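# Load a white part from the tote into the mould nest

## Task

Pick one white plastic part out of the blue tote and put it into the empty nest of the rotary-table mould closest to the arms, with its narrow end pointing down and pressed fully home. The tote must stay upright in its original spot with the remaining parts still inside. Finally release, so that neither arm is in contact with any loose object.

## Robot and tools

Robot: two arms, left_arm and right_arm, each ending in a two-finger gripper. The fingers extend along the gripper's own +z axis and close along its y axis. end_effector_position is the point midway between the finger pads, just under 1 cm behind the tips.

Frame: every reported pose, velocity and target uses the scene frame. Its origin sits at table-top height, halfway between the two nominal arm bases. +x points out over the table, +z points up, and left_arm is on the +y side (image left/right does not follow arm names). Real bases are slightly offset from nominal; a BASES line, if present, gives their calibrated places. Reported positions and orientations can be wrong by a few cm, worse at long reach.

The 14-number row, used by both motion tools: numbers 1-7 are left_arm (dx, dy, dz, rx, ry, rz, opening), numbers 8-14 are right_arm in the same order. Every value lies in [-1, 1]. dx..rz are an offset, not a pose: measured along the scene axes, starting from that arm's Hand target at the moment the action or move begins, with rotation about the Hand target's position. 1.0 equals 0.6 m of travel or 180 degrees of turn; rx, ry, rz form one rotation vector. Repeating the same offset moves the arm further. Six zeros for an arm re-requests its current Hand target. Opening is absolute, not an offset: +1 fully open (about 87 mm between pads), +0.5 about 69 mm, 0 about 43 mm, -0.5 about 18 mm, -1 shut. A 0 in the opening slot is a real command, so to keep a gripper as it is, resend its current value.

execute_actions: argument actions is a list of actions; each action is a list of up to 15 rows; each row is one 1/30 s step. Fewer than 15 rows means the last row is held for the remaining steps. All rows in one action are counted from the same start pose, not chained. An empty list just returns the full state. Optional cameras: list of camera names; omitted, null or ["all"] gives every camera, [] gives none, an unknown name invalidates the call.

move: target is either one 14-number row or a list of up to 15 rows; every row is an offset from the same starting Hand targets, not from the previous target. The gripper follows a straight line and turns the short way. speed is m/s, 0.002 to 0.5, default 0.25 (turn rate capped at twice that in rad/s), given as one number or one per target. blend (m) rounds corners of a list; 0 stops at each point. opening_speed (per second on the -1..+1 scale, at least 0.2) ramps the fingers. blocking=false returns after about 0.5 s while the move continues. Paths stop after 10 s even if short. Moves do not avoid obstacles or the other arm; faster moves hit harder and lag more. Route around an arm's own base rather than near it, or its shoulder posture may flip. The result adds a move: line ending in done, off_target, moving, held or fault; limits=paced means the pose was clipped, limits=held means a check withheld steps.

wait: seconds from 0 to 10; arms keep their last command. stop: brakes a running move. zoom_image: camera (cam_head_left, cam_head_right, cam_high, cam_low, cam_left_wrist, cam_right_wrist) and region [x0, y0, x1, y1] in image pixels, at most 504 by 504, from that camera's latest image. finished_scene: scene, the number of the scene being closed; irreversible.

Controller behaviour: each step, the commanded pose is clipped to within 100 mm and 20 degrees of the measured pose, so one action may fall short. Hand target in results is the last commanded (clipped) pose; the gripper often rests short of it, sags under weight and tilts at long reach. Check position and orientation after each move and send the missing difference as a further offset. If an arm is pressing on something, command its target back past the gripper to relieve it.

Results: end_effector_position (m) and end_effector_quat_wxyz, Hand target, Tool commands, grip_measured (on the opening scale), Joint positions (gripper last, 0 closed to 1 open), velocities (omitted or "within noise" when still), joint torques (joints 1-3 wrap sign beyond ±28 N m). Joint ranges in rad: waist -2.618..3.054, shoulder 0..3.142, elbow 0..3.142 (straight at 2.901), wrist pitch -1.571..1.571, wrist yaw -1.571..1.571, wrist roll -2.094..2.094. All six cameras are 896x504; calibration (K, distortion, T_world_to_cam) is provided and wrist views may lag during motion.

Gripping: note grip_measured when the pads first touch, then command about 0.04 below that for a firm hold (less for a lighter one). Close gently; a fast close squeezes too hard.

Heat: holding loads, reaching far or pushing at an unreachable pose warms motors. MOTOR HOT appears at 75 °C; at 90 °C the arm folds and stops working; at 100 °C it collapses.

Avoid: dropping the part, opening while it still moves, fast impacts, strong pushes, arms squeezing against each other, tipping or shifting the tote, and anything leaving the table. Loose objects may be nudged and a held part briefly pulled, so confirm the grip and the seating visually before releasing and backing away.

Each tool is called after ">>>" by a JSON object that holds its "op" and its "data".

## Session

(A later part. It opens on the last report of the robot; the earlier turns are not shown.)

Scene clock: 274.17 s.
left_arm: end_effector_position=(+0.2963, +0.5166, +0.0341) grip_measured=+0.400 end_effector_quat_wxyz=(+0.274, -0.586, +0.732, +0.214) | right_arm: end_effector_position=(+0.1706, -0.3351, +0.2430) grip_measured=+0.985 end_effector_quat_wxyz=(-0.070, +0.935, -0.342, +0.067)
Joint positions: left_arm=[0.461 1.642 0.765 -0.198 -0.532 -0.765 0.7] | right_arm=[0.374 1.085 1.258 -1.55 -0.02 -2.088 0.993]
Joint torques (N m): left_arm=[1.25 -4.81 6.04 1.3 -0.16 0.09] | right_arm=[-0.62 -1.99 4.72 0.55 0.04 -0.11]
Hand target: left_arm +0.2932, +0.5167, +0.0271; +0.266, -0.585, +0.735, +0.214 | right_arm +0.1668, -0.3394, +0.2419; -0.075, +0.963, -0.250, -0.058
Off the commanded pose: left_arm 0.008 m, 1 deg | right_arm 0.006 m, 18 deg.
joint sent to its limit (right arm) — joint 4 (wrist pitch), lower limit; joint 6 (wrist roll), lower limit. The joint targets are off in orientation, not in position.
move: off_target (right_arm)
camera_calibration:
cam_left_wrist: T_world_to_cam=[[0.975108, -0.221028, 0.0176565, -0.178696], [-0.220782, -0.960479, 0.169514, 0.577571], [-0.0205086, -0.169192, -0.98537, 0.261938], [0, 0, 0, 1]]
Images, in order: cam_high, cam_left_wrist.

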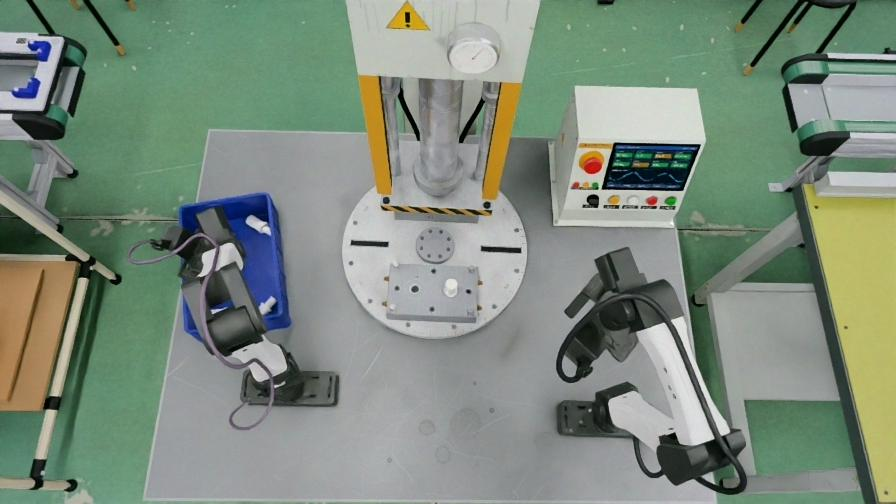

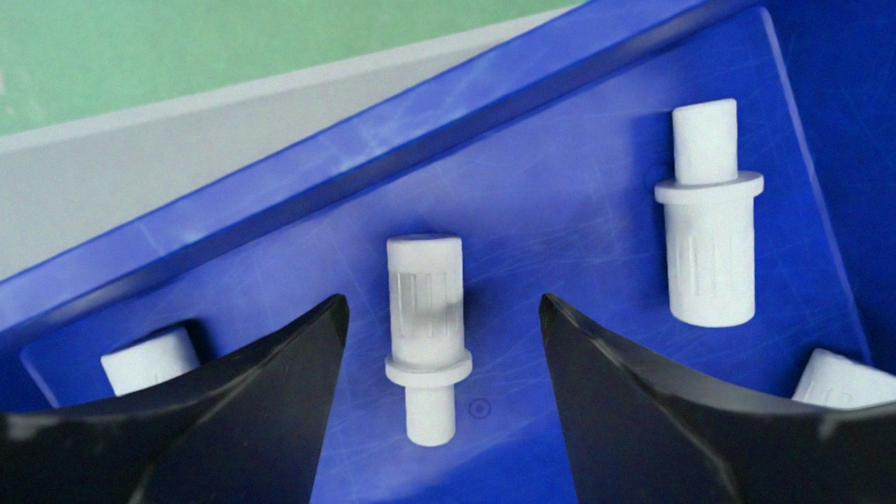

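>>> {"op": "move", "data": {"target": [-0.0095,0,-0.021,0,0,0,0.4,0,0,0,0,0,0,1], "speed": 0.06, "cameras": ["cam_left_wrist"]}}

Scene clock: 278.77 s.
left_arm: end_effector_position=(+0.2910, +0.5172, +0.0220) grip_measured=+0.400 end_effector_quat_wxyz=(+0.275, -0.586, +0.731, +0.216) | right_arm: end_effector_position=(+0.1706, -0.3351, +0.2430) grip_measured=+0.985 end_effector_quat_wxyz=(-0.070, +0.935, -0.341, +0.067)
Joint positions: left_arm=[0.469 1.659 0.72 -0.13 -0.532 -0.756 0.7] | right_arm=[0.374 1.085 1.258 -1.55 -0.02 -2.089 0.993]
Joint torques (N m): left_arm=[1.36 -4.72 5.71 1.26 -0.1 0.09] | right_arm=[-0.69 -1.95 4.71 0.56 0.07 -0.07]
Hand target: left_arm +0.2875, +0.5167, +0.0146; +0.267, -0.585, +0.735, +0.214 | right_arm +0.1668, -0.3394, +0.2419; -0.075, +0.964, -0.250, -0.058
Off the commanded pose: left_arm 0.008 m, 1 deg | right_arm 0.006 m, 18 deg.
joint sent to its limit (right arm) — joint 4 (wrist pitch), lower limit; joint 6 (wrist roll), lower limit. The joint targets are off in orientation, not in position.
move: off_target (right_arm)
camera_calibration:
cam_left_wrist: T_world_to_cam=[[0.975351, -0.220044, 0.0164418, -0.173682], [-0.219688, -0.961393, 0.165712, 0.579221], [-0.0206569, -0.165239, -0.986037, 0.248053], [0, 0, 0, 1]]
Images, in order: cam_left_wrist.

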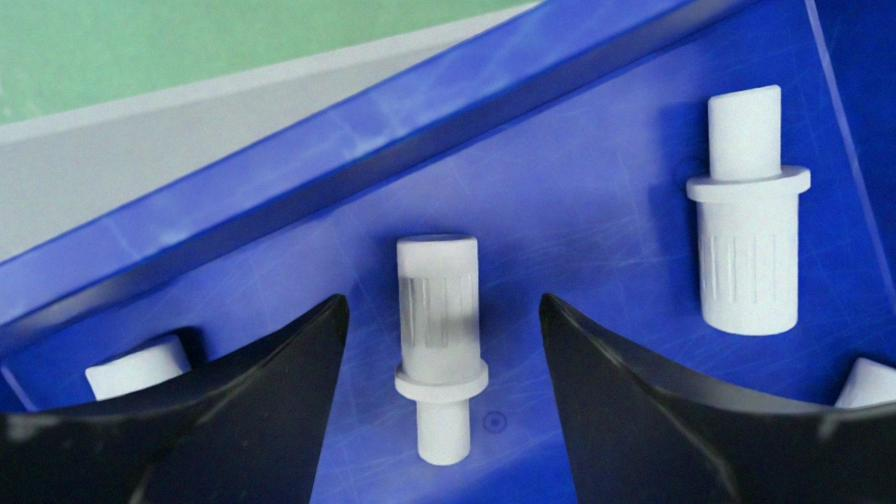

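>>> {"op": "move", "data": {"target": [0,0,0,0,0,0,-0.6,0,0,0,0,0,0,1], "opening_speed": 0.6, "cameras": ["cam_left_wrist"]}}

>>> {"op": "move", "data": {"target": [[0,-0.02,0.1,0,0,0,-0.6,0,0,0,0,0,0,1],[0.0375,-0.086,0.1,0,0,-0.4294,-0.6,0,0,0,0,0,0,1]], "speed": 0.12, "cameras": ["cam_left_wrist","cam_high","cam_head_right"]}}

Scene clock: 291.37 s.
left_arm: end_effector_position=(+0.2912, +0.5172, +0.0221) grip_measured=-0.345 end_effector_quat_wxyz=(+0.275, -0.586, +0.731, +0.216) | right_arm: end_effector_position=(+0.1706, -0.3351, +0.2430) grip_measured=+0.985 end_effector_quat_wxyz=(-0.070, +0.935, -0.341, +0.067)
Joint positions: left_arm=[0.469 1.659 0.72 -0.13 -0.531 -0.756 0.327] | right_arm=[0.374 1.085 1.258 -1.55 -0.02 -2.089 0.993]
Joint torques (N m): left_arm=[1.36 -4.72 5.7 1.29 -0.11 0.09] | right_arm=[-0.72 -2.04 4.66 0.57 0.05 -0.09]
Hand target: left_arm +0.2875, +0.5166, +0.0145; +0.266, -0.585, +0.735, +0.214 | right_arm +0.1668, -0.3394, +0.2419; -0.075, +0.964, -0.250, -0.058
Off the commanded pose: left_arm 0.008 m, 1 deg | right_arm 0.006 m, 18 deg.
joint sent to its limit (right arm) — joint 4 (wrist pitch), lower limit; joint 6 (wrist roll), lower limit. The joint targets are off in orientation, not in position.
move: off_target (right_arm)
camera_calibration:
cam_left_wrist: T_world_to_cam=[[0.975238, -0.220506, 0.0169958, -0.17359], [-0.22024, -0.961305, 0.165493, 0.579398], [-0.0201541, -0.165138, -0.986064, 0.247908], [0, 0, 0, 1]]
Images, in order: cam_left_wrist.

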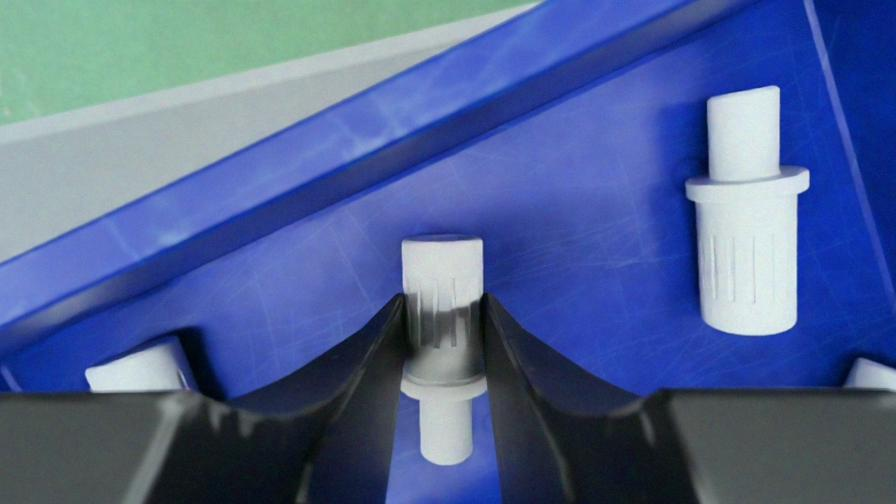

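Scene clock: 298.27 s.
left_arm: end_effector_position=(+0.3056, +0.4616, +0.0706) grip_measured=-0.344 end_effector_quat_wxyz=(+0.338, +0.000, +0.941, +0.004) | right_arm: end_effector_position=(+0.1706, -0.3351, +0.2430) grip_measured=+0.985 end_effector_quat_wxyz=(-0.070, +0.935, -0.341, +0.067)
Joint positions: left_arm=[0.639 1.412 0.707 -0.273 0.375 0.51 0.328] | right_arm=[0.374 1.085 1.258 -1.55 -0.02 -2.089 0.993]
Joint torques (N m): left_arm=[1.39 -3.6 10.26 1.21 0.51 0.1] | right_arm=[-0.77 -2.03 4.66 0.56 0.07 -0.09]
Hand target: left_arm +0.3100, +0.4651, +0.0746; +0.342, +0.002, +0.940, +0.001 | right_arm +0.1668, -0.3394, +0.2419; -0.075, +0.964, -0.250, -0.058
Off the commanded pose: left_arm 0.007 m, 1 deg | right_arm 0.006 m, 18 deg.
joint sent to its limit (right arm) — joint 4 (wrist pitch), lower limit; joint 6 (wrist roll), lower limit. The joint targets are off in orientation, not in position.
move: off_target (right_arm)
camera_calibration:
cam_left_wrist: T_world_to_cam=[[0.00390821, -0.99999, 0.00221835, 0.456898], [-0.981888, -0.00341724, 0.18943, 0.310048], [-0.18942, -0.00291851, -0.981892, 0.263389], [0, 0, 0, 1]]
Images, in order: cam_head_right, cam_high, cam_left_wrist.

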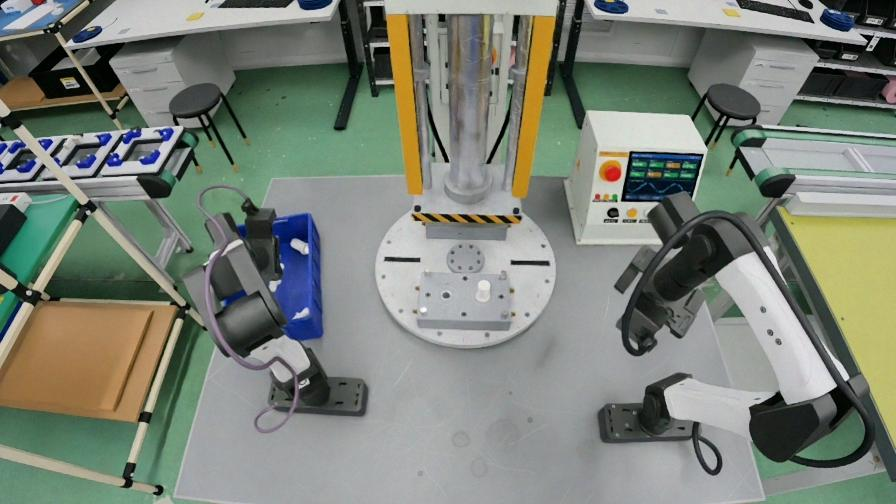

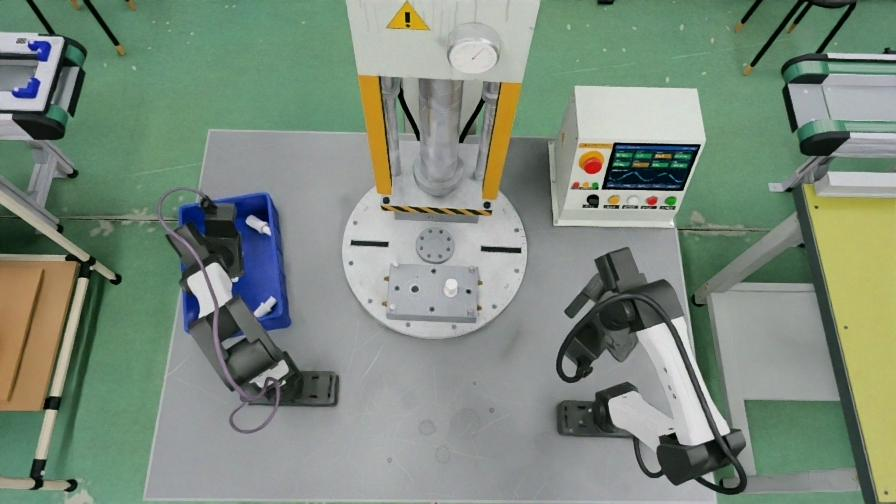

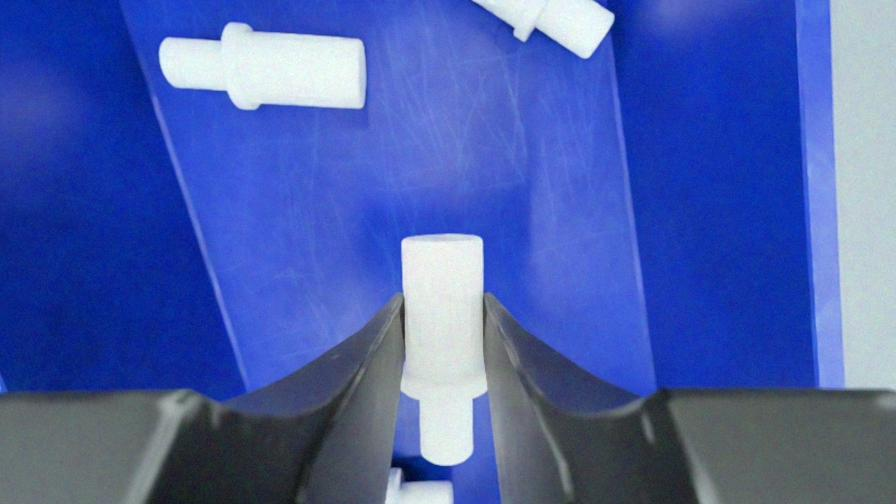

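>>> {"op": "move", "data": {"target": [0,0,-0.098,0,0,0,-0.6,0,0,0,0,0,0,1], "speed": 0.05, "cameras": ["cam_left_wrist"]}}

Scene clock: 308.23 s.
left_arm: end_effector_position=(+0.3131, +0.4662, +0.0223) grip_measured=-0.344 end_effector_quat_wxyz=(+0.344, +0.002, +0.939, +0.006) | right_arm: end_effector_position=(+0.1706, -0.3351, +0.2430) grip_measured=+0.985 end_effector_quat_wxyz=(-0.070, +0.935, -0.341, +0.067)
Joint positions: left_arm=[0.639 1.571 0.611 -0.005 0.379 0.511 0.328] | right_arm=[0.374 1.085 1.258 -1.55 -0.02 -2.089 0.993]
Joint torques (N m): left_arm=[1.4 -4.15 5.49 1.5 0.45 0.08] | right_arm=[-0.55 -2.06 4.71 0.57 0.07 -0.09]
Hand target: left_arm +0.3101, +0.4651, +0.0158; +0.342, +0.002, +0.940, +0.001 | right_arm +0.1668, -0.3394, +0.2419; -0.075, +0.964, -0.250, -0.058
Off the commanded pose: left_arm 0.007 m, 1 deg | right_arm 0.006 m, 18 deg.
joint sent to its limit (right arm) — joint 4 (wrist pitch), lower limit; joint 6 (wrist roll), lower limit. The joint targets are off in orientation, not in position.
move: off_target (right_arm)
camera_calibration:
cam_left_wrist: T_world_to_cam=[[0.000376158, -0.999994, -0.00353533, 0.462818], [-0.984191, -0.000996352, 0.177108, 0.326441], [-0.17711, 0.00341282, -0.984185, 0.210626], [0, 0, 0, 1]]
Images, in order: cam_left_wrist.

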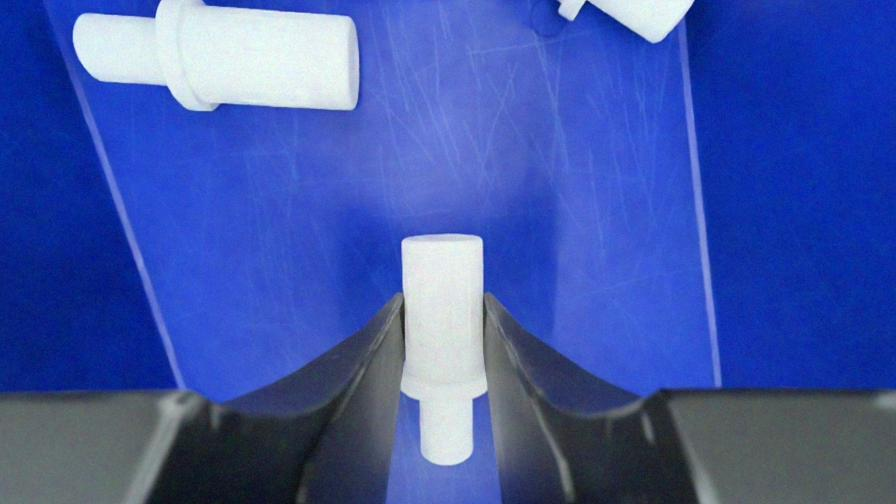

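>>> {"op": "move", "data": {"target": [0,0,0,0,0,0,0.3,0,0,0,0,0,0,1], "opening_speed": 0.5, "cameras": []}}

>>> {"op": "move", "data": {"target": [[0,0,0.11,0,0,0,0.3,0,0,0,0,0,0,1],[0,0,0.11,0,0.2222,0,0.3,0,0,0,0,0,0,1]], "speed": [0.08,0.2], "cameras": ["cam_left_wrist","cam_high"]}}

Scene clock: 317.50 s.
left_arm: end_effector_position=(+0.3138, +0.4666, +0.0226) grip_measured=+0.300 end_effector_quat_wxyz=(+0.345, +0.002, +0.938, +0.007) | right_arm: end_effector_position=(+0.1706, -0.3351, +0.2430) grip_measured=+0.985 end_effector_quat_wxyz=(-0.070, +0.935, -0.341, +0.067)
Joint positions: left_arm=[0.639 1.571 0.611 -0.001 0.379 0.511 0.65] | right_arm=[0.374 1.085 1.258 -1.55 -0.02 -2.089 0.993]
Joint torques (N m): left_arm=[1.36 -4.16 5.52 1.48 0.45 0.09] | right_arm=[-0.73 -2.11 4.7 0.56 0.06 -0.09]
Hand target: left_arm +0.3101, +0.4651, +0.0159; +0.342, +0.002, +0.940, +0.001 | right_arm +0.1668, -0.3394, +0.2419; -0.075, +0.964, -0.250, -0.058
Off the commanded pose: left_arm 0.008 m, 1 deg | right_arm 0.006 m, 18 deg.
joint sent to its limit (right arm) — joint 4 (wrist pitch), lower limit; joint 6 (wrist roll), lower limit. The joint targets are off in orientation, not in position.
move: off_target (right_arm)

Scene clock: 320.90 s.
left_arm: end_effector_position=(+0.3075, +0.4642, +0.0829) grip_measured=+0.300 end_effector_quat_wxyz=(+0.008, +0.004, +1.000, -0.003) | right_arm: end_effector_position=(+0.1706, -0.3351, +0.2430) grip_measured=+0.985 end_effector_quat_wxyz=(-0.070, +0.935, -0.341, +0.067)
Joint positions: left_arm=[0.449 1.904 1.414 -1.068 0.012 0.444 0.65] | right_arm=[0.374 1.085 1.258 -1.55 -0.02 -2.089 0.993]
Joint torques (N m): left_arm=[0.17 -6.57 9.44 0.25 0.03 -0.07] | right_arm=[-0.66 -2 4.85 0.54 0.04 -0.07]
Hand target: left_arm +0.3102, +0.4651, +0.0818; +0.000, +0.003, +1.000, +0.000 | right_arm +0.1668, -0.3394, +0.2419; -0.075, +0.964, -0.250, -0.058
Off the commanded pose: left_arm 0.003 m, 1 deg | right_arm 0.006 m, 18 deg.
joint sent to its limit (right arm) — joint 4 (wrist pitch), lower limit; joint 6 (wrist roll), lower limit. The joint targets are off in orientation, not in position.
move: off_target (right_arm)
camera_calibration:
cam_left_wrist: T_world_to_cam=[[-0.00119103, -0.99991, 0.0133692, 0.460089], [-0.649114, 0.0109429, 0.760612, 0.153183], [-0.76069, -0.00777225, -0.649069, 0.426144], [0, 0, 0, 1]]
Images, in order: cam_high, cam_left_wrist.

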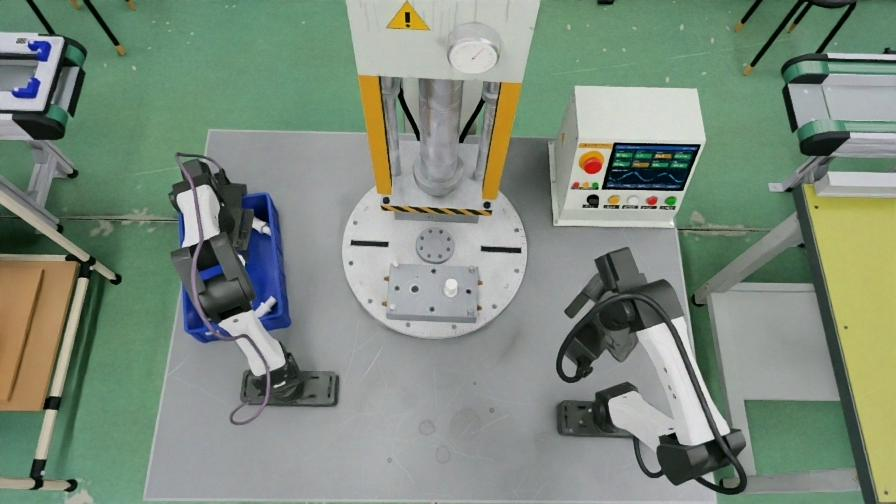

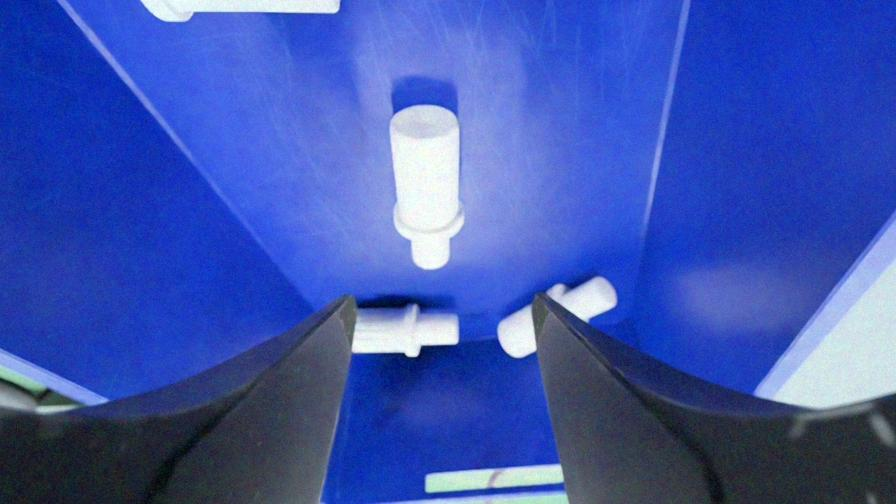

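>>> {"op": "move", "data": {"target": [0.008,0.003,-0.11,0,0,0,0.3,0,0,0,0,0,0,1], "speed": 0.08, "cameras": ["cam_left_wrist","cam_high"]}}

Scene clock: 337.73 s.
left_arm: end_effector_position=(+0.3220, +0.4708, +0.0330) grip_measured=+0.300 end_effector_quat_wxyz=(+0.024, +0.003, +1.000, +0.004) | right_arm: end_effector_position=(+0.1706, -0.3351, +0.2430) grip_measured=+0.985 end_effector_quat_wxyz=(-0.070, +0.935, -0.341, +0.067)
Joint positions: left_arm=[0.449 1.991 1.331 -0.864 0.012 0.443 0.65] | right_arm=[0.374 1.085 1.258 -1.55 -0.02 -2.089 0.993]
Joint torques (N m): left_arm=[0.09 -5.68 4.96 0.54 0.02 -0.07] | right_arm=[-0.62 -2.11 4.72 0.55 0.07 -0.09]
Hand target: left_arm +0.3148, +0.4668, +0.0157; +0.000, +0.003, +1.000, +0.000 | right_arm +0.1668, -0.3394, +0.2419; -0.075, +0.964, -0.250, -0.058
Off the commanded pose: left_arm 0.019 m, 3 deg | right_arm 0.006 m, 18 deg.
joint sent to its limit (right arm) — joint 4 (wrist pitch), lower limit; joint 6 (wrist roll), lower limit. The joint targets are off in orientation, not in position.
move: off_target (left_arm, right_arm)
camera_calibration:
cam_left_wrist: T_world_to_cam=[[-0.000635824, -0.999999, -0.000963065, 0.467768], [-0.672845, -0.000284649, 0.739784, 0.214089], [-0.739784, 0.00111837, -0.672844, 0.39471], [0, 0, 0, 1]]
Images, in order: cam_high, cam_left_wrist.

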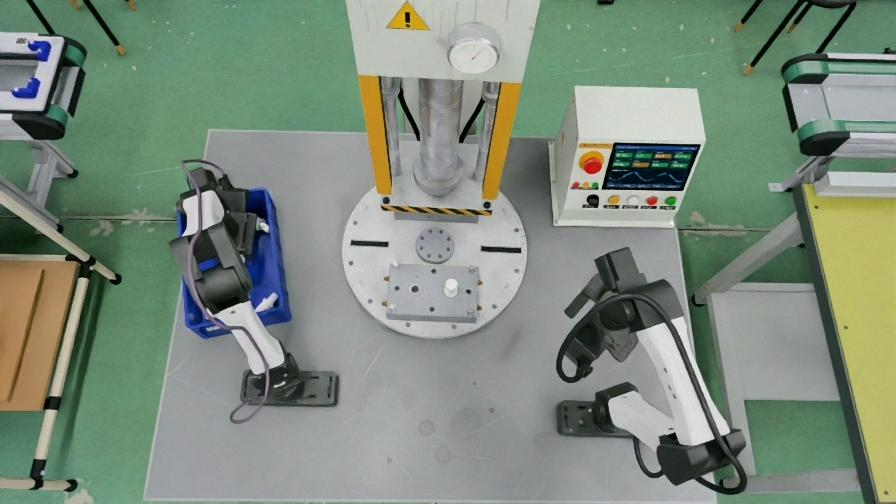

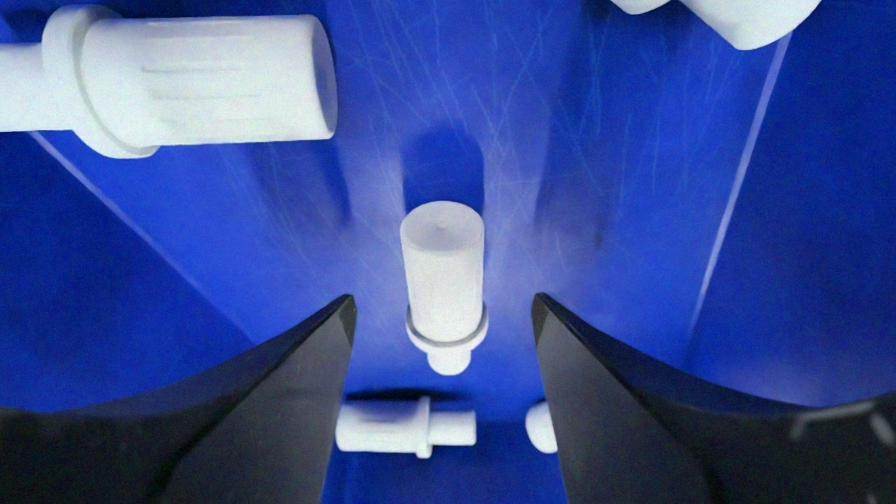

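>>> {"op": "wait", "data": {"seconds": 0.1}}

>>> {"op": "zoom_image", "data": {"camera": "cam_head_left", "region": [170, 170, 370, 370]}}

>>> {"op": "zoom_image", "data": {"camera": "cam_low", "region": [300, 60, 520, 240]}}

>>> {"op": "zoom_image", "data": {"camera": "cam_high", "region": [150, 150, 320, 360]}}

Scene clock: 345.80 s.
left_arm: end_effector_position=(+0.3221, +0.4709, +0.0330) grip_measured=+0.300 end_effector_quat_wxyz=(+0.024, +0.003, +1.000, +0.005) | right_arm: end_effector_position=(+0.1706, -0.3351, +0.2430) grip_measured=+0.985 end_effector_quat_wxyz=(-0.070, +0.935, -0.341, +0.067)
Joint positions: left_arm=[0.449 1.991 1.331 -0.863 0.012 0.443 0.65] | right_arm=[0.374 1.085 1.258 -1.55 -0.02 -2.089 0.993]
Joint torques (N m): left_arm=[0.13 -5.7 4.97 0.55 0.02 -0.07] | right_arm=[-0.7 -2.1 4.63 0.58 0.07 -0.09]
Hand target: left_arm +0.3148, +0.4668, +0.0157; +0.000, +0.003, +1.000, +0.000 | right_arm +0.1668, -0.3394, +0.2419; -0.075, +0.964, -0.250, -0.058
Tool commands: left_gripper/opening=+0.3 right_gripper/opening=+1.0
Off the commanded pose: left_arm 0.019 m, 3 deg | right_arm 0.006 m, 18 deg.
wait: 0.10 s; at rest from the start
camera_calibration:
cam_left_wrist: T_world_to_cam=[[-0.000635047, -0.999999, -0.00128598, 0.467859], [-0.673356, -0.000523134, 0.739318, 0.214513], [-0.739318, 0.00133542, -0.673355, 0.39459], [0, 0, 0, 1]]
cam_right_wrist: T_world_to_cam=[[0.621218, 0.760246, 0.190038, 0.0985446], [0.36713, -0.496596, 0.786516, -0.394788], [0.692318, -0.418829, -0.587604, 0.0258784], [0, 0, 0, 1]]

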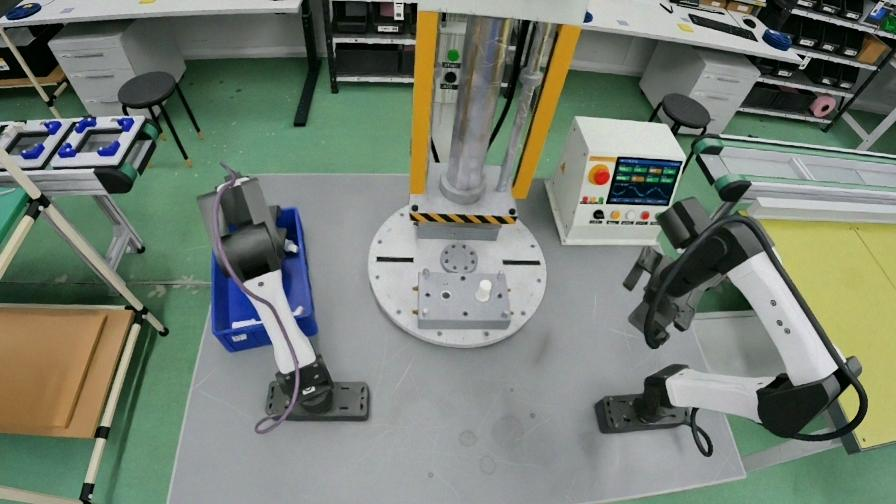

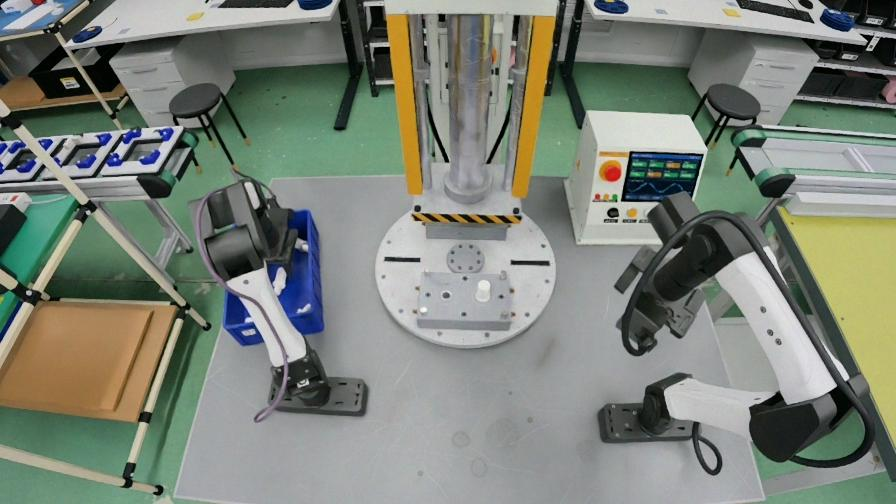

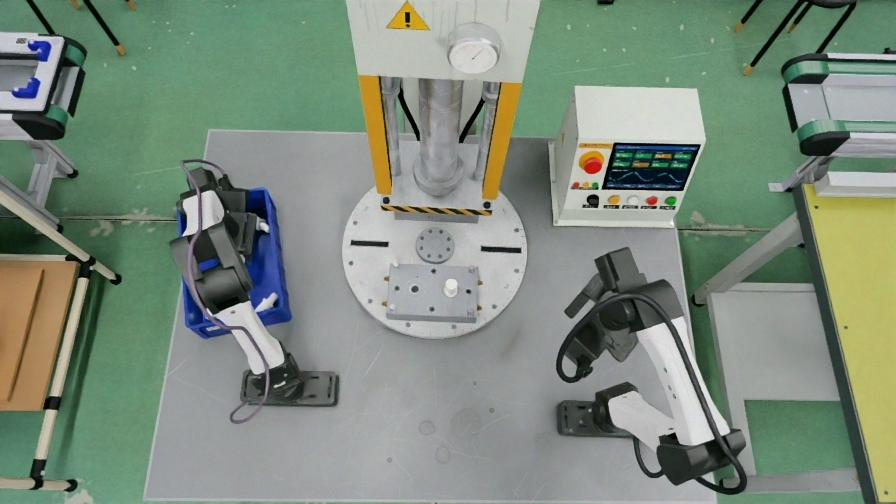

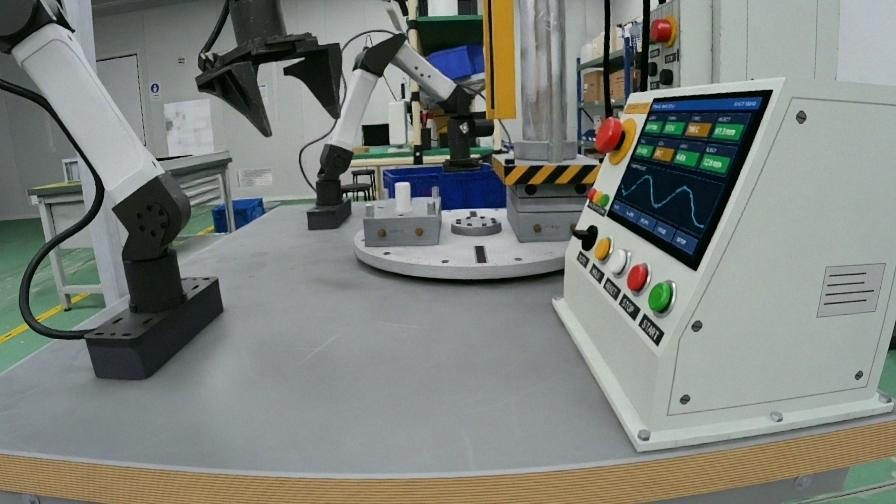

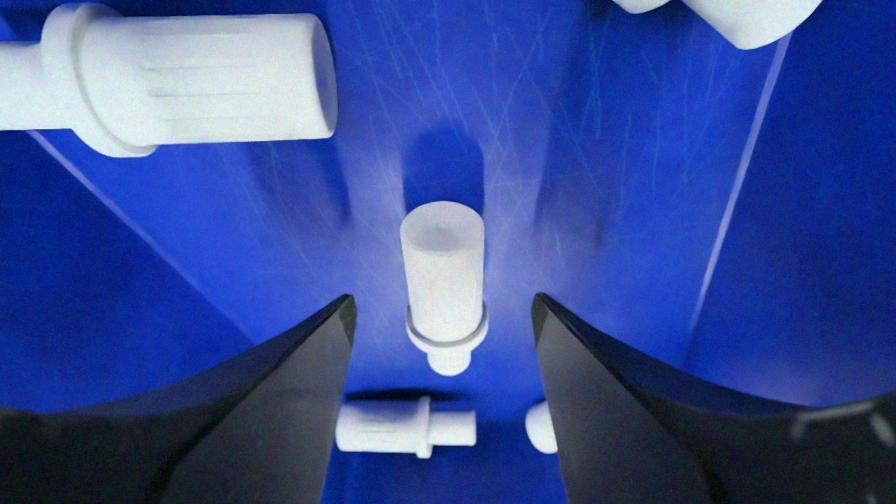

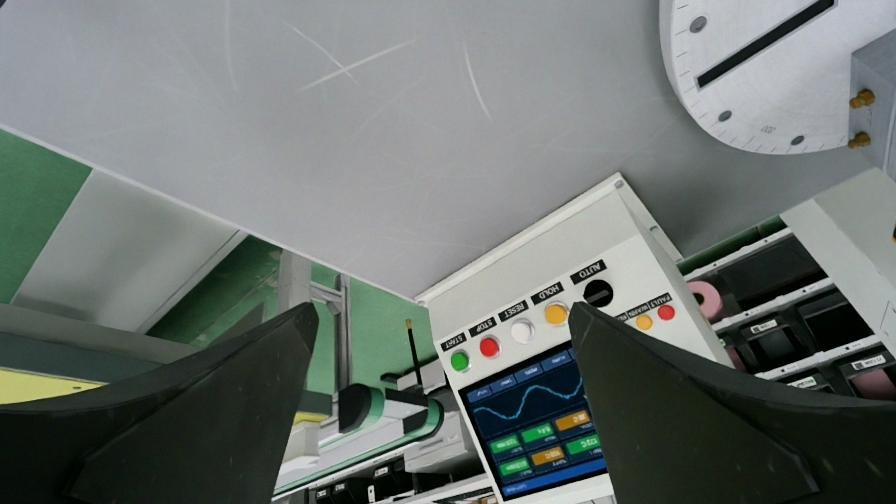

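Scaled by 2.520 from the camera's 896x504 image, which has a finer 1280x720 frame.

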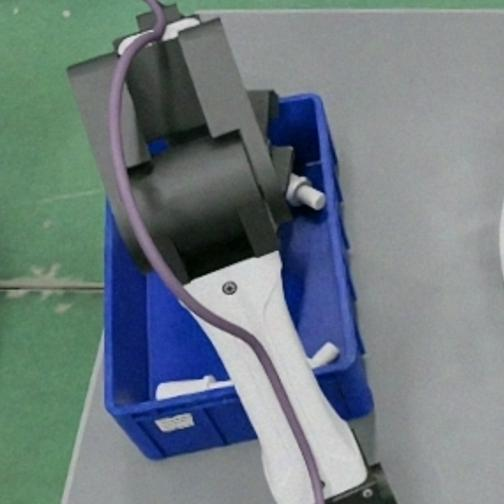

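Scaled by 2.291 from the camera's 896x504 image, which has a finer 1280x720 frame.

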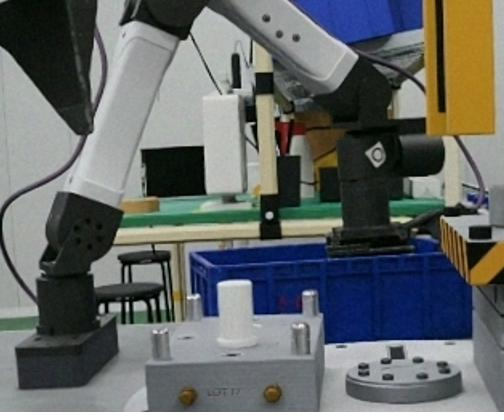

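Scaled by 2.400 from the camera's 896x504 image, which has a finer 1280x720 frame.

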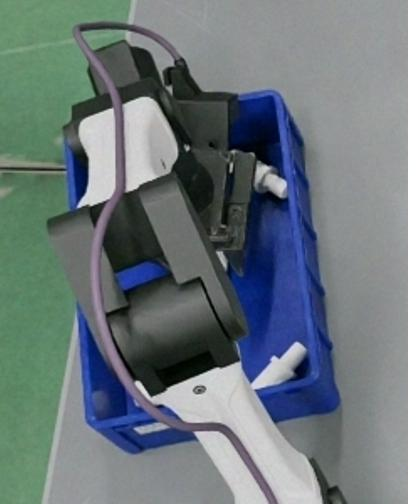

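>>> {"op": "move", "data": {"target": [[0,0,0.12,0,0,0,0.3,0,0,0,0,0,0,1],[-0.01,0,0.12,0,-0.2222,0,0.3,0,0,0,0,0,0,1]], "speed": [0.1,0.2], "cameras": ["cam_left_wrist","cam_high"]}}

Scene clock: 362.87 s.
left_arm: end_effector_position=(+0.3084, +0.4666, +0.0836) grip_measured=+0.300 end_effector_quat_wxyz=(+0.330, -0.001, +0.944, -0.002) | right_arm: end_effector_position=(+0.1706, -0.3351, +0.2430) grip_measured=+0.985 end_effector_quat_wxyz=(-0.070, +0.935, -0.341, +0.067)
Joint positions: left_arm=[0.649 1.425 0.786 -0.363 0.381 0.521 0.65] | right_arm=[0.374 1.085 1.258 -1.55 -0.02 -2.089 0.993]
Joint torques (N m): left_arm=[1.29 -6.52 6.61 1.39 0.49 0.08] | right_arm=[-0.68 -2.14 4.75 0.57 0.04 -0.09]
Hand target: left_arm +0.3088, +0.4669, +0.0878; +0.342, +0.002, +0.940, +0.001 | right_arm +0.1668, -0.3394, +0.2419; -0.075, +0.964, -0.250, -0.058
Off the commanded pose: left_arm 0.004 m, 2 deg | right_arm 0.006 m, 18 deg.
joint sent to its limit (right arm) — joint 4 (wrist pitch), lower limit; joint 6 (wrist roll), lower limit. The joint targets are off in orientation, not in position.
move: off_target (right_arm)
camera_calibration:
cam_left_wrist: T_world_to_cam=[[0.00185496, -0.999898, 0.0141534, 0.461439], [-0.978355, 0.00111406, 0.20693, 0.305666], [-0.206924, -0.0142309, -0.978253, 0.287106], [0, 0, 0, 1]]
Images, in order: cam_high, cam_left_wrist.

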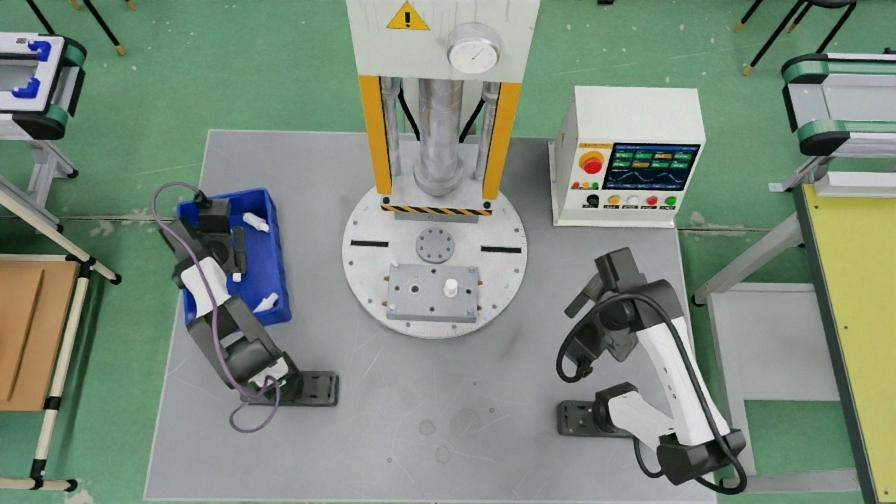

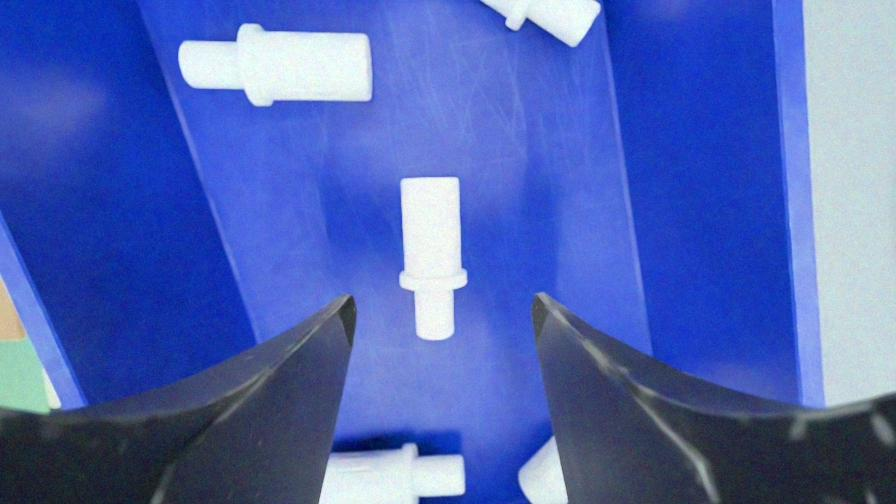

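>>> {"op": "move", "data": {"target": [[0.0287,0.001,0,0,0,0,0.3,0,0,0,0,0,0,1],[0.0287,0.001,-0.12,0,0,0,0.3,0,0,0,0,0,0,1]], "speed": 0.08, "cameras": ["cam_left_wrist","cam_high"]}}

Scene clock: 386.23 s.
left_arm: end_effector_position=(+0.3273, +0.4704, +0.0221) grip_measured=+0.300 end_effector_quat_wxyz=(+0.347, +0.005, +0.938, +0.004) | right_arm: end_effector_position=(+0.1706, -0.3351, +0.2430) grip_measured=+0.985 end_effector_quat_wxyz=(-0.070, +0.935, -0.341, +0.067)
Joint positions: left_arm=[0.627 1.623 0.66 0.006 0.382 0.503 0.65] | right_arm=[0.374 1.085 1.258 -1.55 -0.02 -2.089 0.993]
Joint torques (N m): left_arm=[0.12 -4.6 5.9 1.45 0.26 -0.07] | right_arm=[-0.75 -2.03 4.92 0.56 0.07 -0.09]
Hand target: left_arm +0.3261, +0.4675, +0.0158; +0.342, +0.002, +0.940, +0.001 | right_arm +0.1668, -0.3394, +0.2419; -0.075, +0.964, -0.250, -0.058
Off the commanded pose: left_arm 0.007 m, 1 deg | right_arm 0.006 m, 18 deg.
joint sent to its limit (right arm) — joint 4 (wrist pitch), lower limit; joint 6 (wrist roll), lower limit. The joint targets are off in orientation, not in position.
move: off_target (right_arm)
camera_calibration:
cam_left_wrist: T_world_to_cam=[[-0.0068327, -0.999977, -0.000553794, 0.469334], [-0.985395, 0.00663883, 0.170156, 0.337394], [-0.170148, 0.00170833, -0.985417, 0.211472], [0, 0, 0, 1]]
Images, in order: cam_high, cam_left_wrist.

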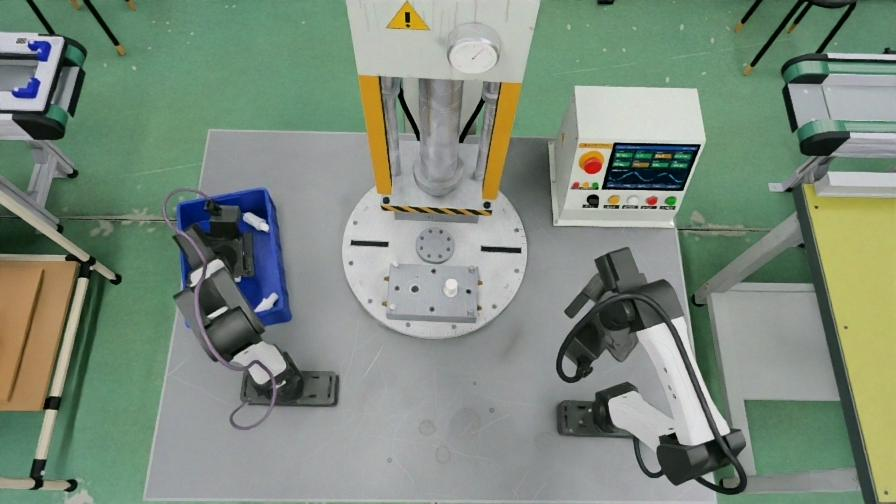

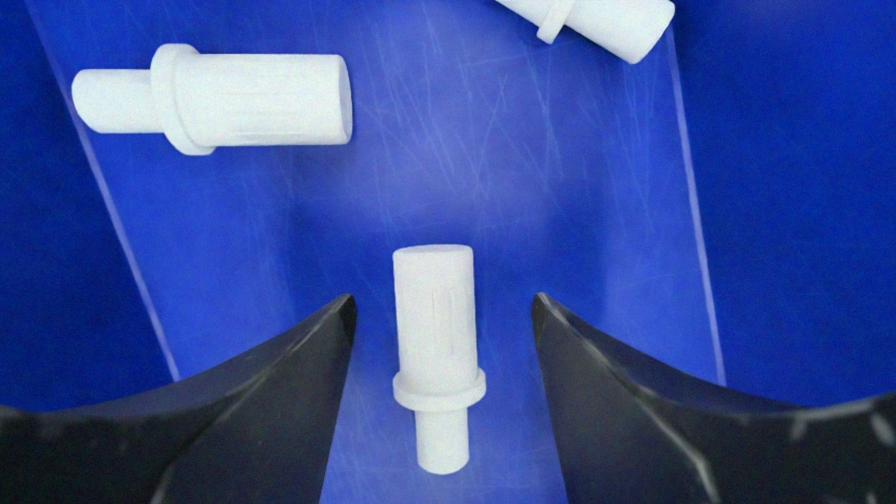

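>>> {"op": "move", "data": {"target": [0,0,0,0,0,0,-0.6,0,0,0,0,0,0,1], "opening_speed": 0.6, "cameras": []}}

>>> {"op": "move", "data": {"target": [[0,0,0.08,0,0,0,-0.6,0,0,0,0,0,0,1],[-0.0235,-0.0275,0.08,0,0,0.1667,-0.6,0,0,0,0,0,0,1],[-0.0235,-0.0275,0.0,0,0,0.1667,-0.6,0,0,0,0,0,0,1]], "speed": [0.1,0.15,0.05], "cameras": ["cam_left_wrist","cam_high"]}}

Scene clock: 396.23 s.
left_arm: end_effector_position=(+0.3275, +0.4705, +0.0222) grip_measured=-0.344 end_effector_quat_wxyz=(+0.348, +0.005, +0.938, +0.004) | right_arm: end_effector_position=(+0.1706, -0.3351, +0.2430) grip_measured=+0.985 end_effector_quat_wxyz=(-0.070, +0.935, -0.341, +0.067)
Joint positions: left_arm=[0.627 1.623 0.66 0.007 0.382 0.502 0.328] | right_arm=[0.374 1.085 1.258 -1.55 -0.02 -2.089 0.993]
Joint torques (N m): left_arm=[0.13 -4.62 5.86 1.48 0.26 -0.07] | right_arm=[-0.77 -2.06 4.62 0.57 0.04 -0.11]
Hand target: left_arm +0.3261, +0.4675, +0.0157; +0.342, +0.002, +0.940, +0.001 | right_arm +0.1668, -0.3394, +0.2419; -0.075, +0.964, -0.250, -0.058
Off the commanded pose: left_arm 0.007 m, 1 deg | right_arm 0.006 m, 18 deg.
joint sent to its limit (right arm) — joint 4 (wrist pitch), lower limit; joint 6 (wrist roll), lower limit. The joint targets are off in orientation, not in position.
move: off_target (right_arm)

Scene clock: 400.20 s.
left_arm: end_effector_position=(+0.3149, +0.4532, +0.0227) grip_measured=-0.344 end_effector_quat_wxyz=(+0.337, -0.238, +0.906, +0.087) | right_arm: end_effector_position=(+0.1706, -0.3351, +0.2430) grip_measured=+0.985 end_effector_quat_wxyz=(-0.070, +0.935, -0.341, +0.067)
Joint positions: left_arm=[0.435 1.5 0.518 0.122 -0.058 -0.071 0.328] | right_arm=[0.374 1.085 1.258 -1.55 -0.02 -2.089 0.993]
Joint torques (N m): left_arm=[0.03 -3.62 5.75 1.68 -0.06 -0.08] | right_arm=[-0.69 -2.06 4.77 0.55 0.06 -0.11]
Hand target: left_arm +0.3119, +0.4510, +0.0157; +0.330, -0.241, +0.908, +0.090 | right_arm +0.1668, -0.3394, +0.2419; -0.075, +0.964, -0.250, -0.058
Off the commanded pose: left_arm 0.008 m, 1 deg | right_arm 0.006 m, 18 deg.
joint sent to its limit (right arm) — joint 4 (wrist pitch), lower limit; joint 6 (wrist roll), lower limit. The joint targets are off in orientation, not in position.
move: off_target (right_arm)
camera_calibration:
cam_left_wrist: T_world_to_cam=[[0.49121, -0.870953, 0.0124128, 0.236463], [-0.859694, -0.482468, 0.167783, 0.507338], [-0.140142, -0.0930878, -0.985746, 0.243529], [0, 0, 0, 1]]
Images, in order: cam_high, cam_left_wrist.

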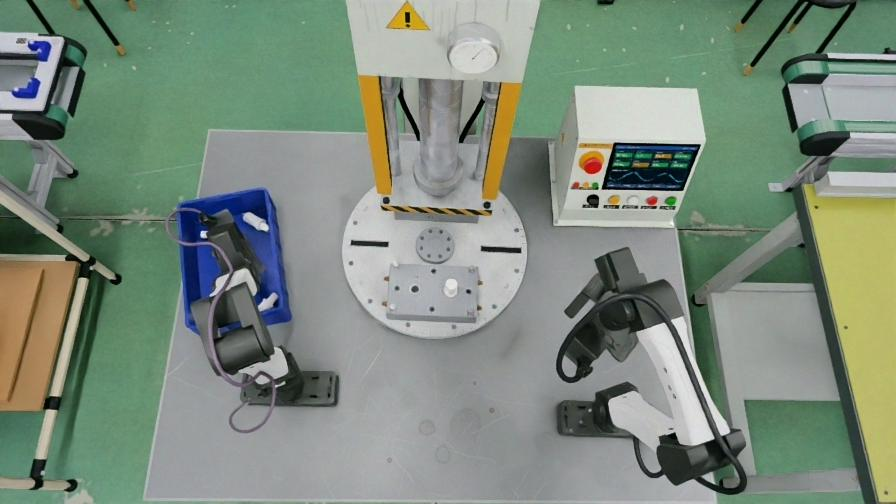

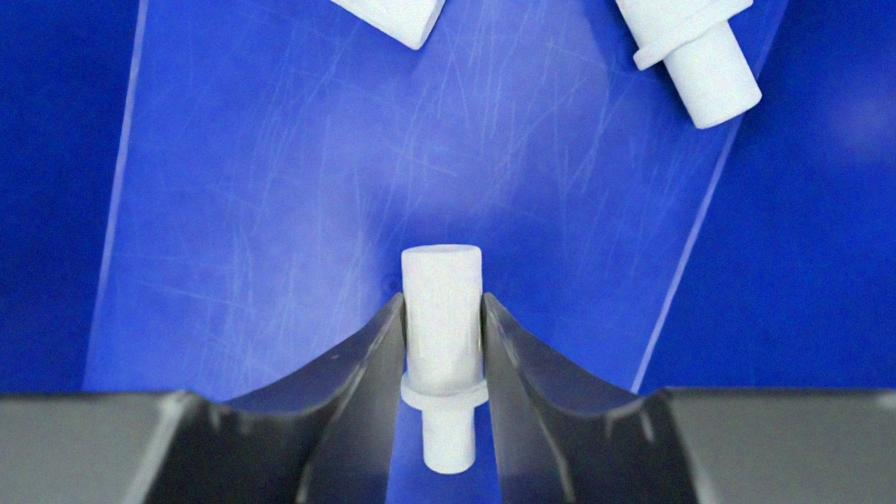

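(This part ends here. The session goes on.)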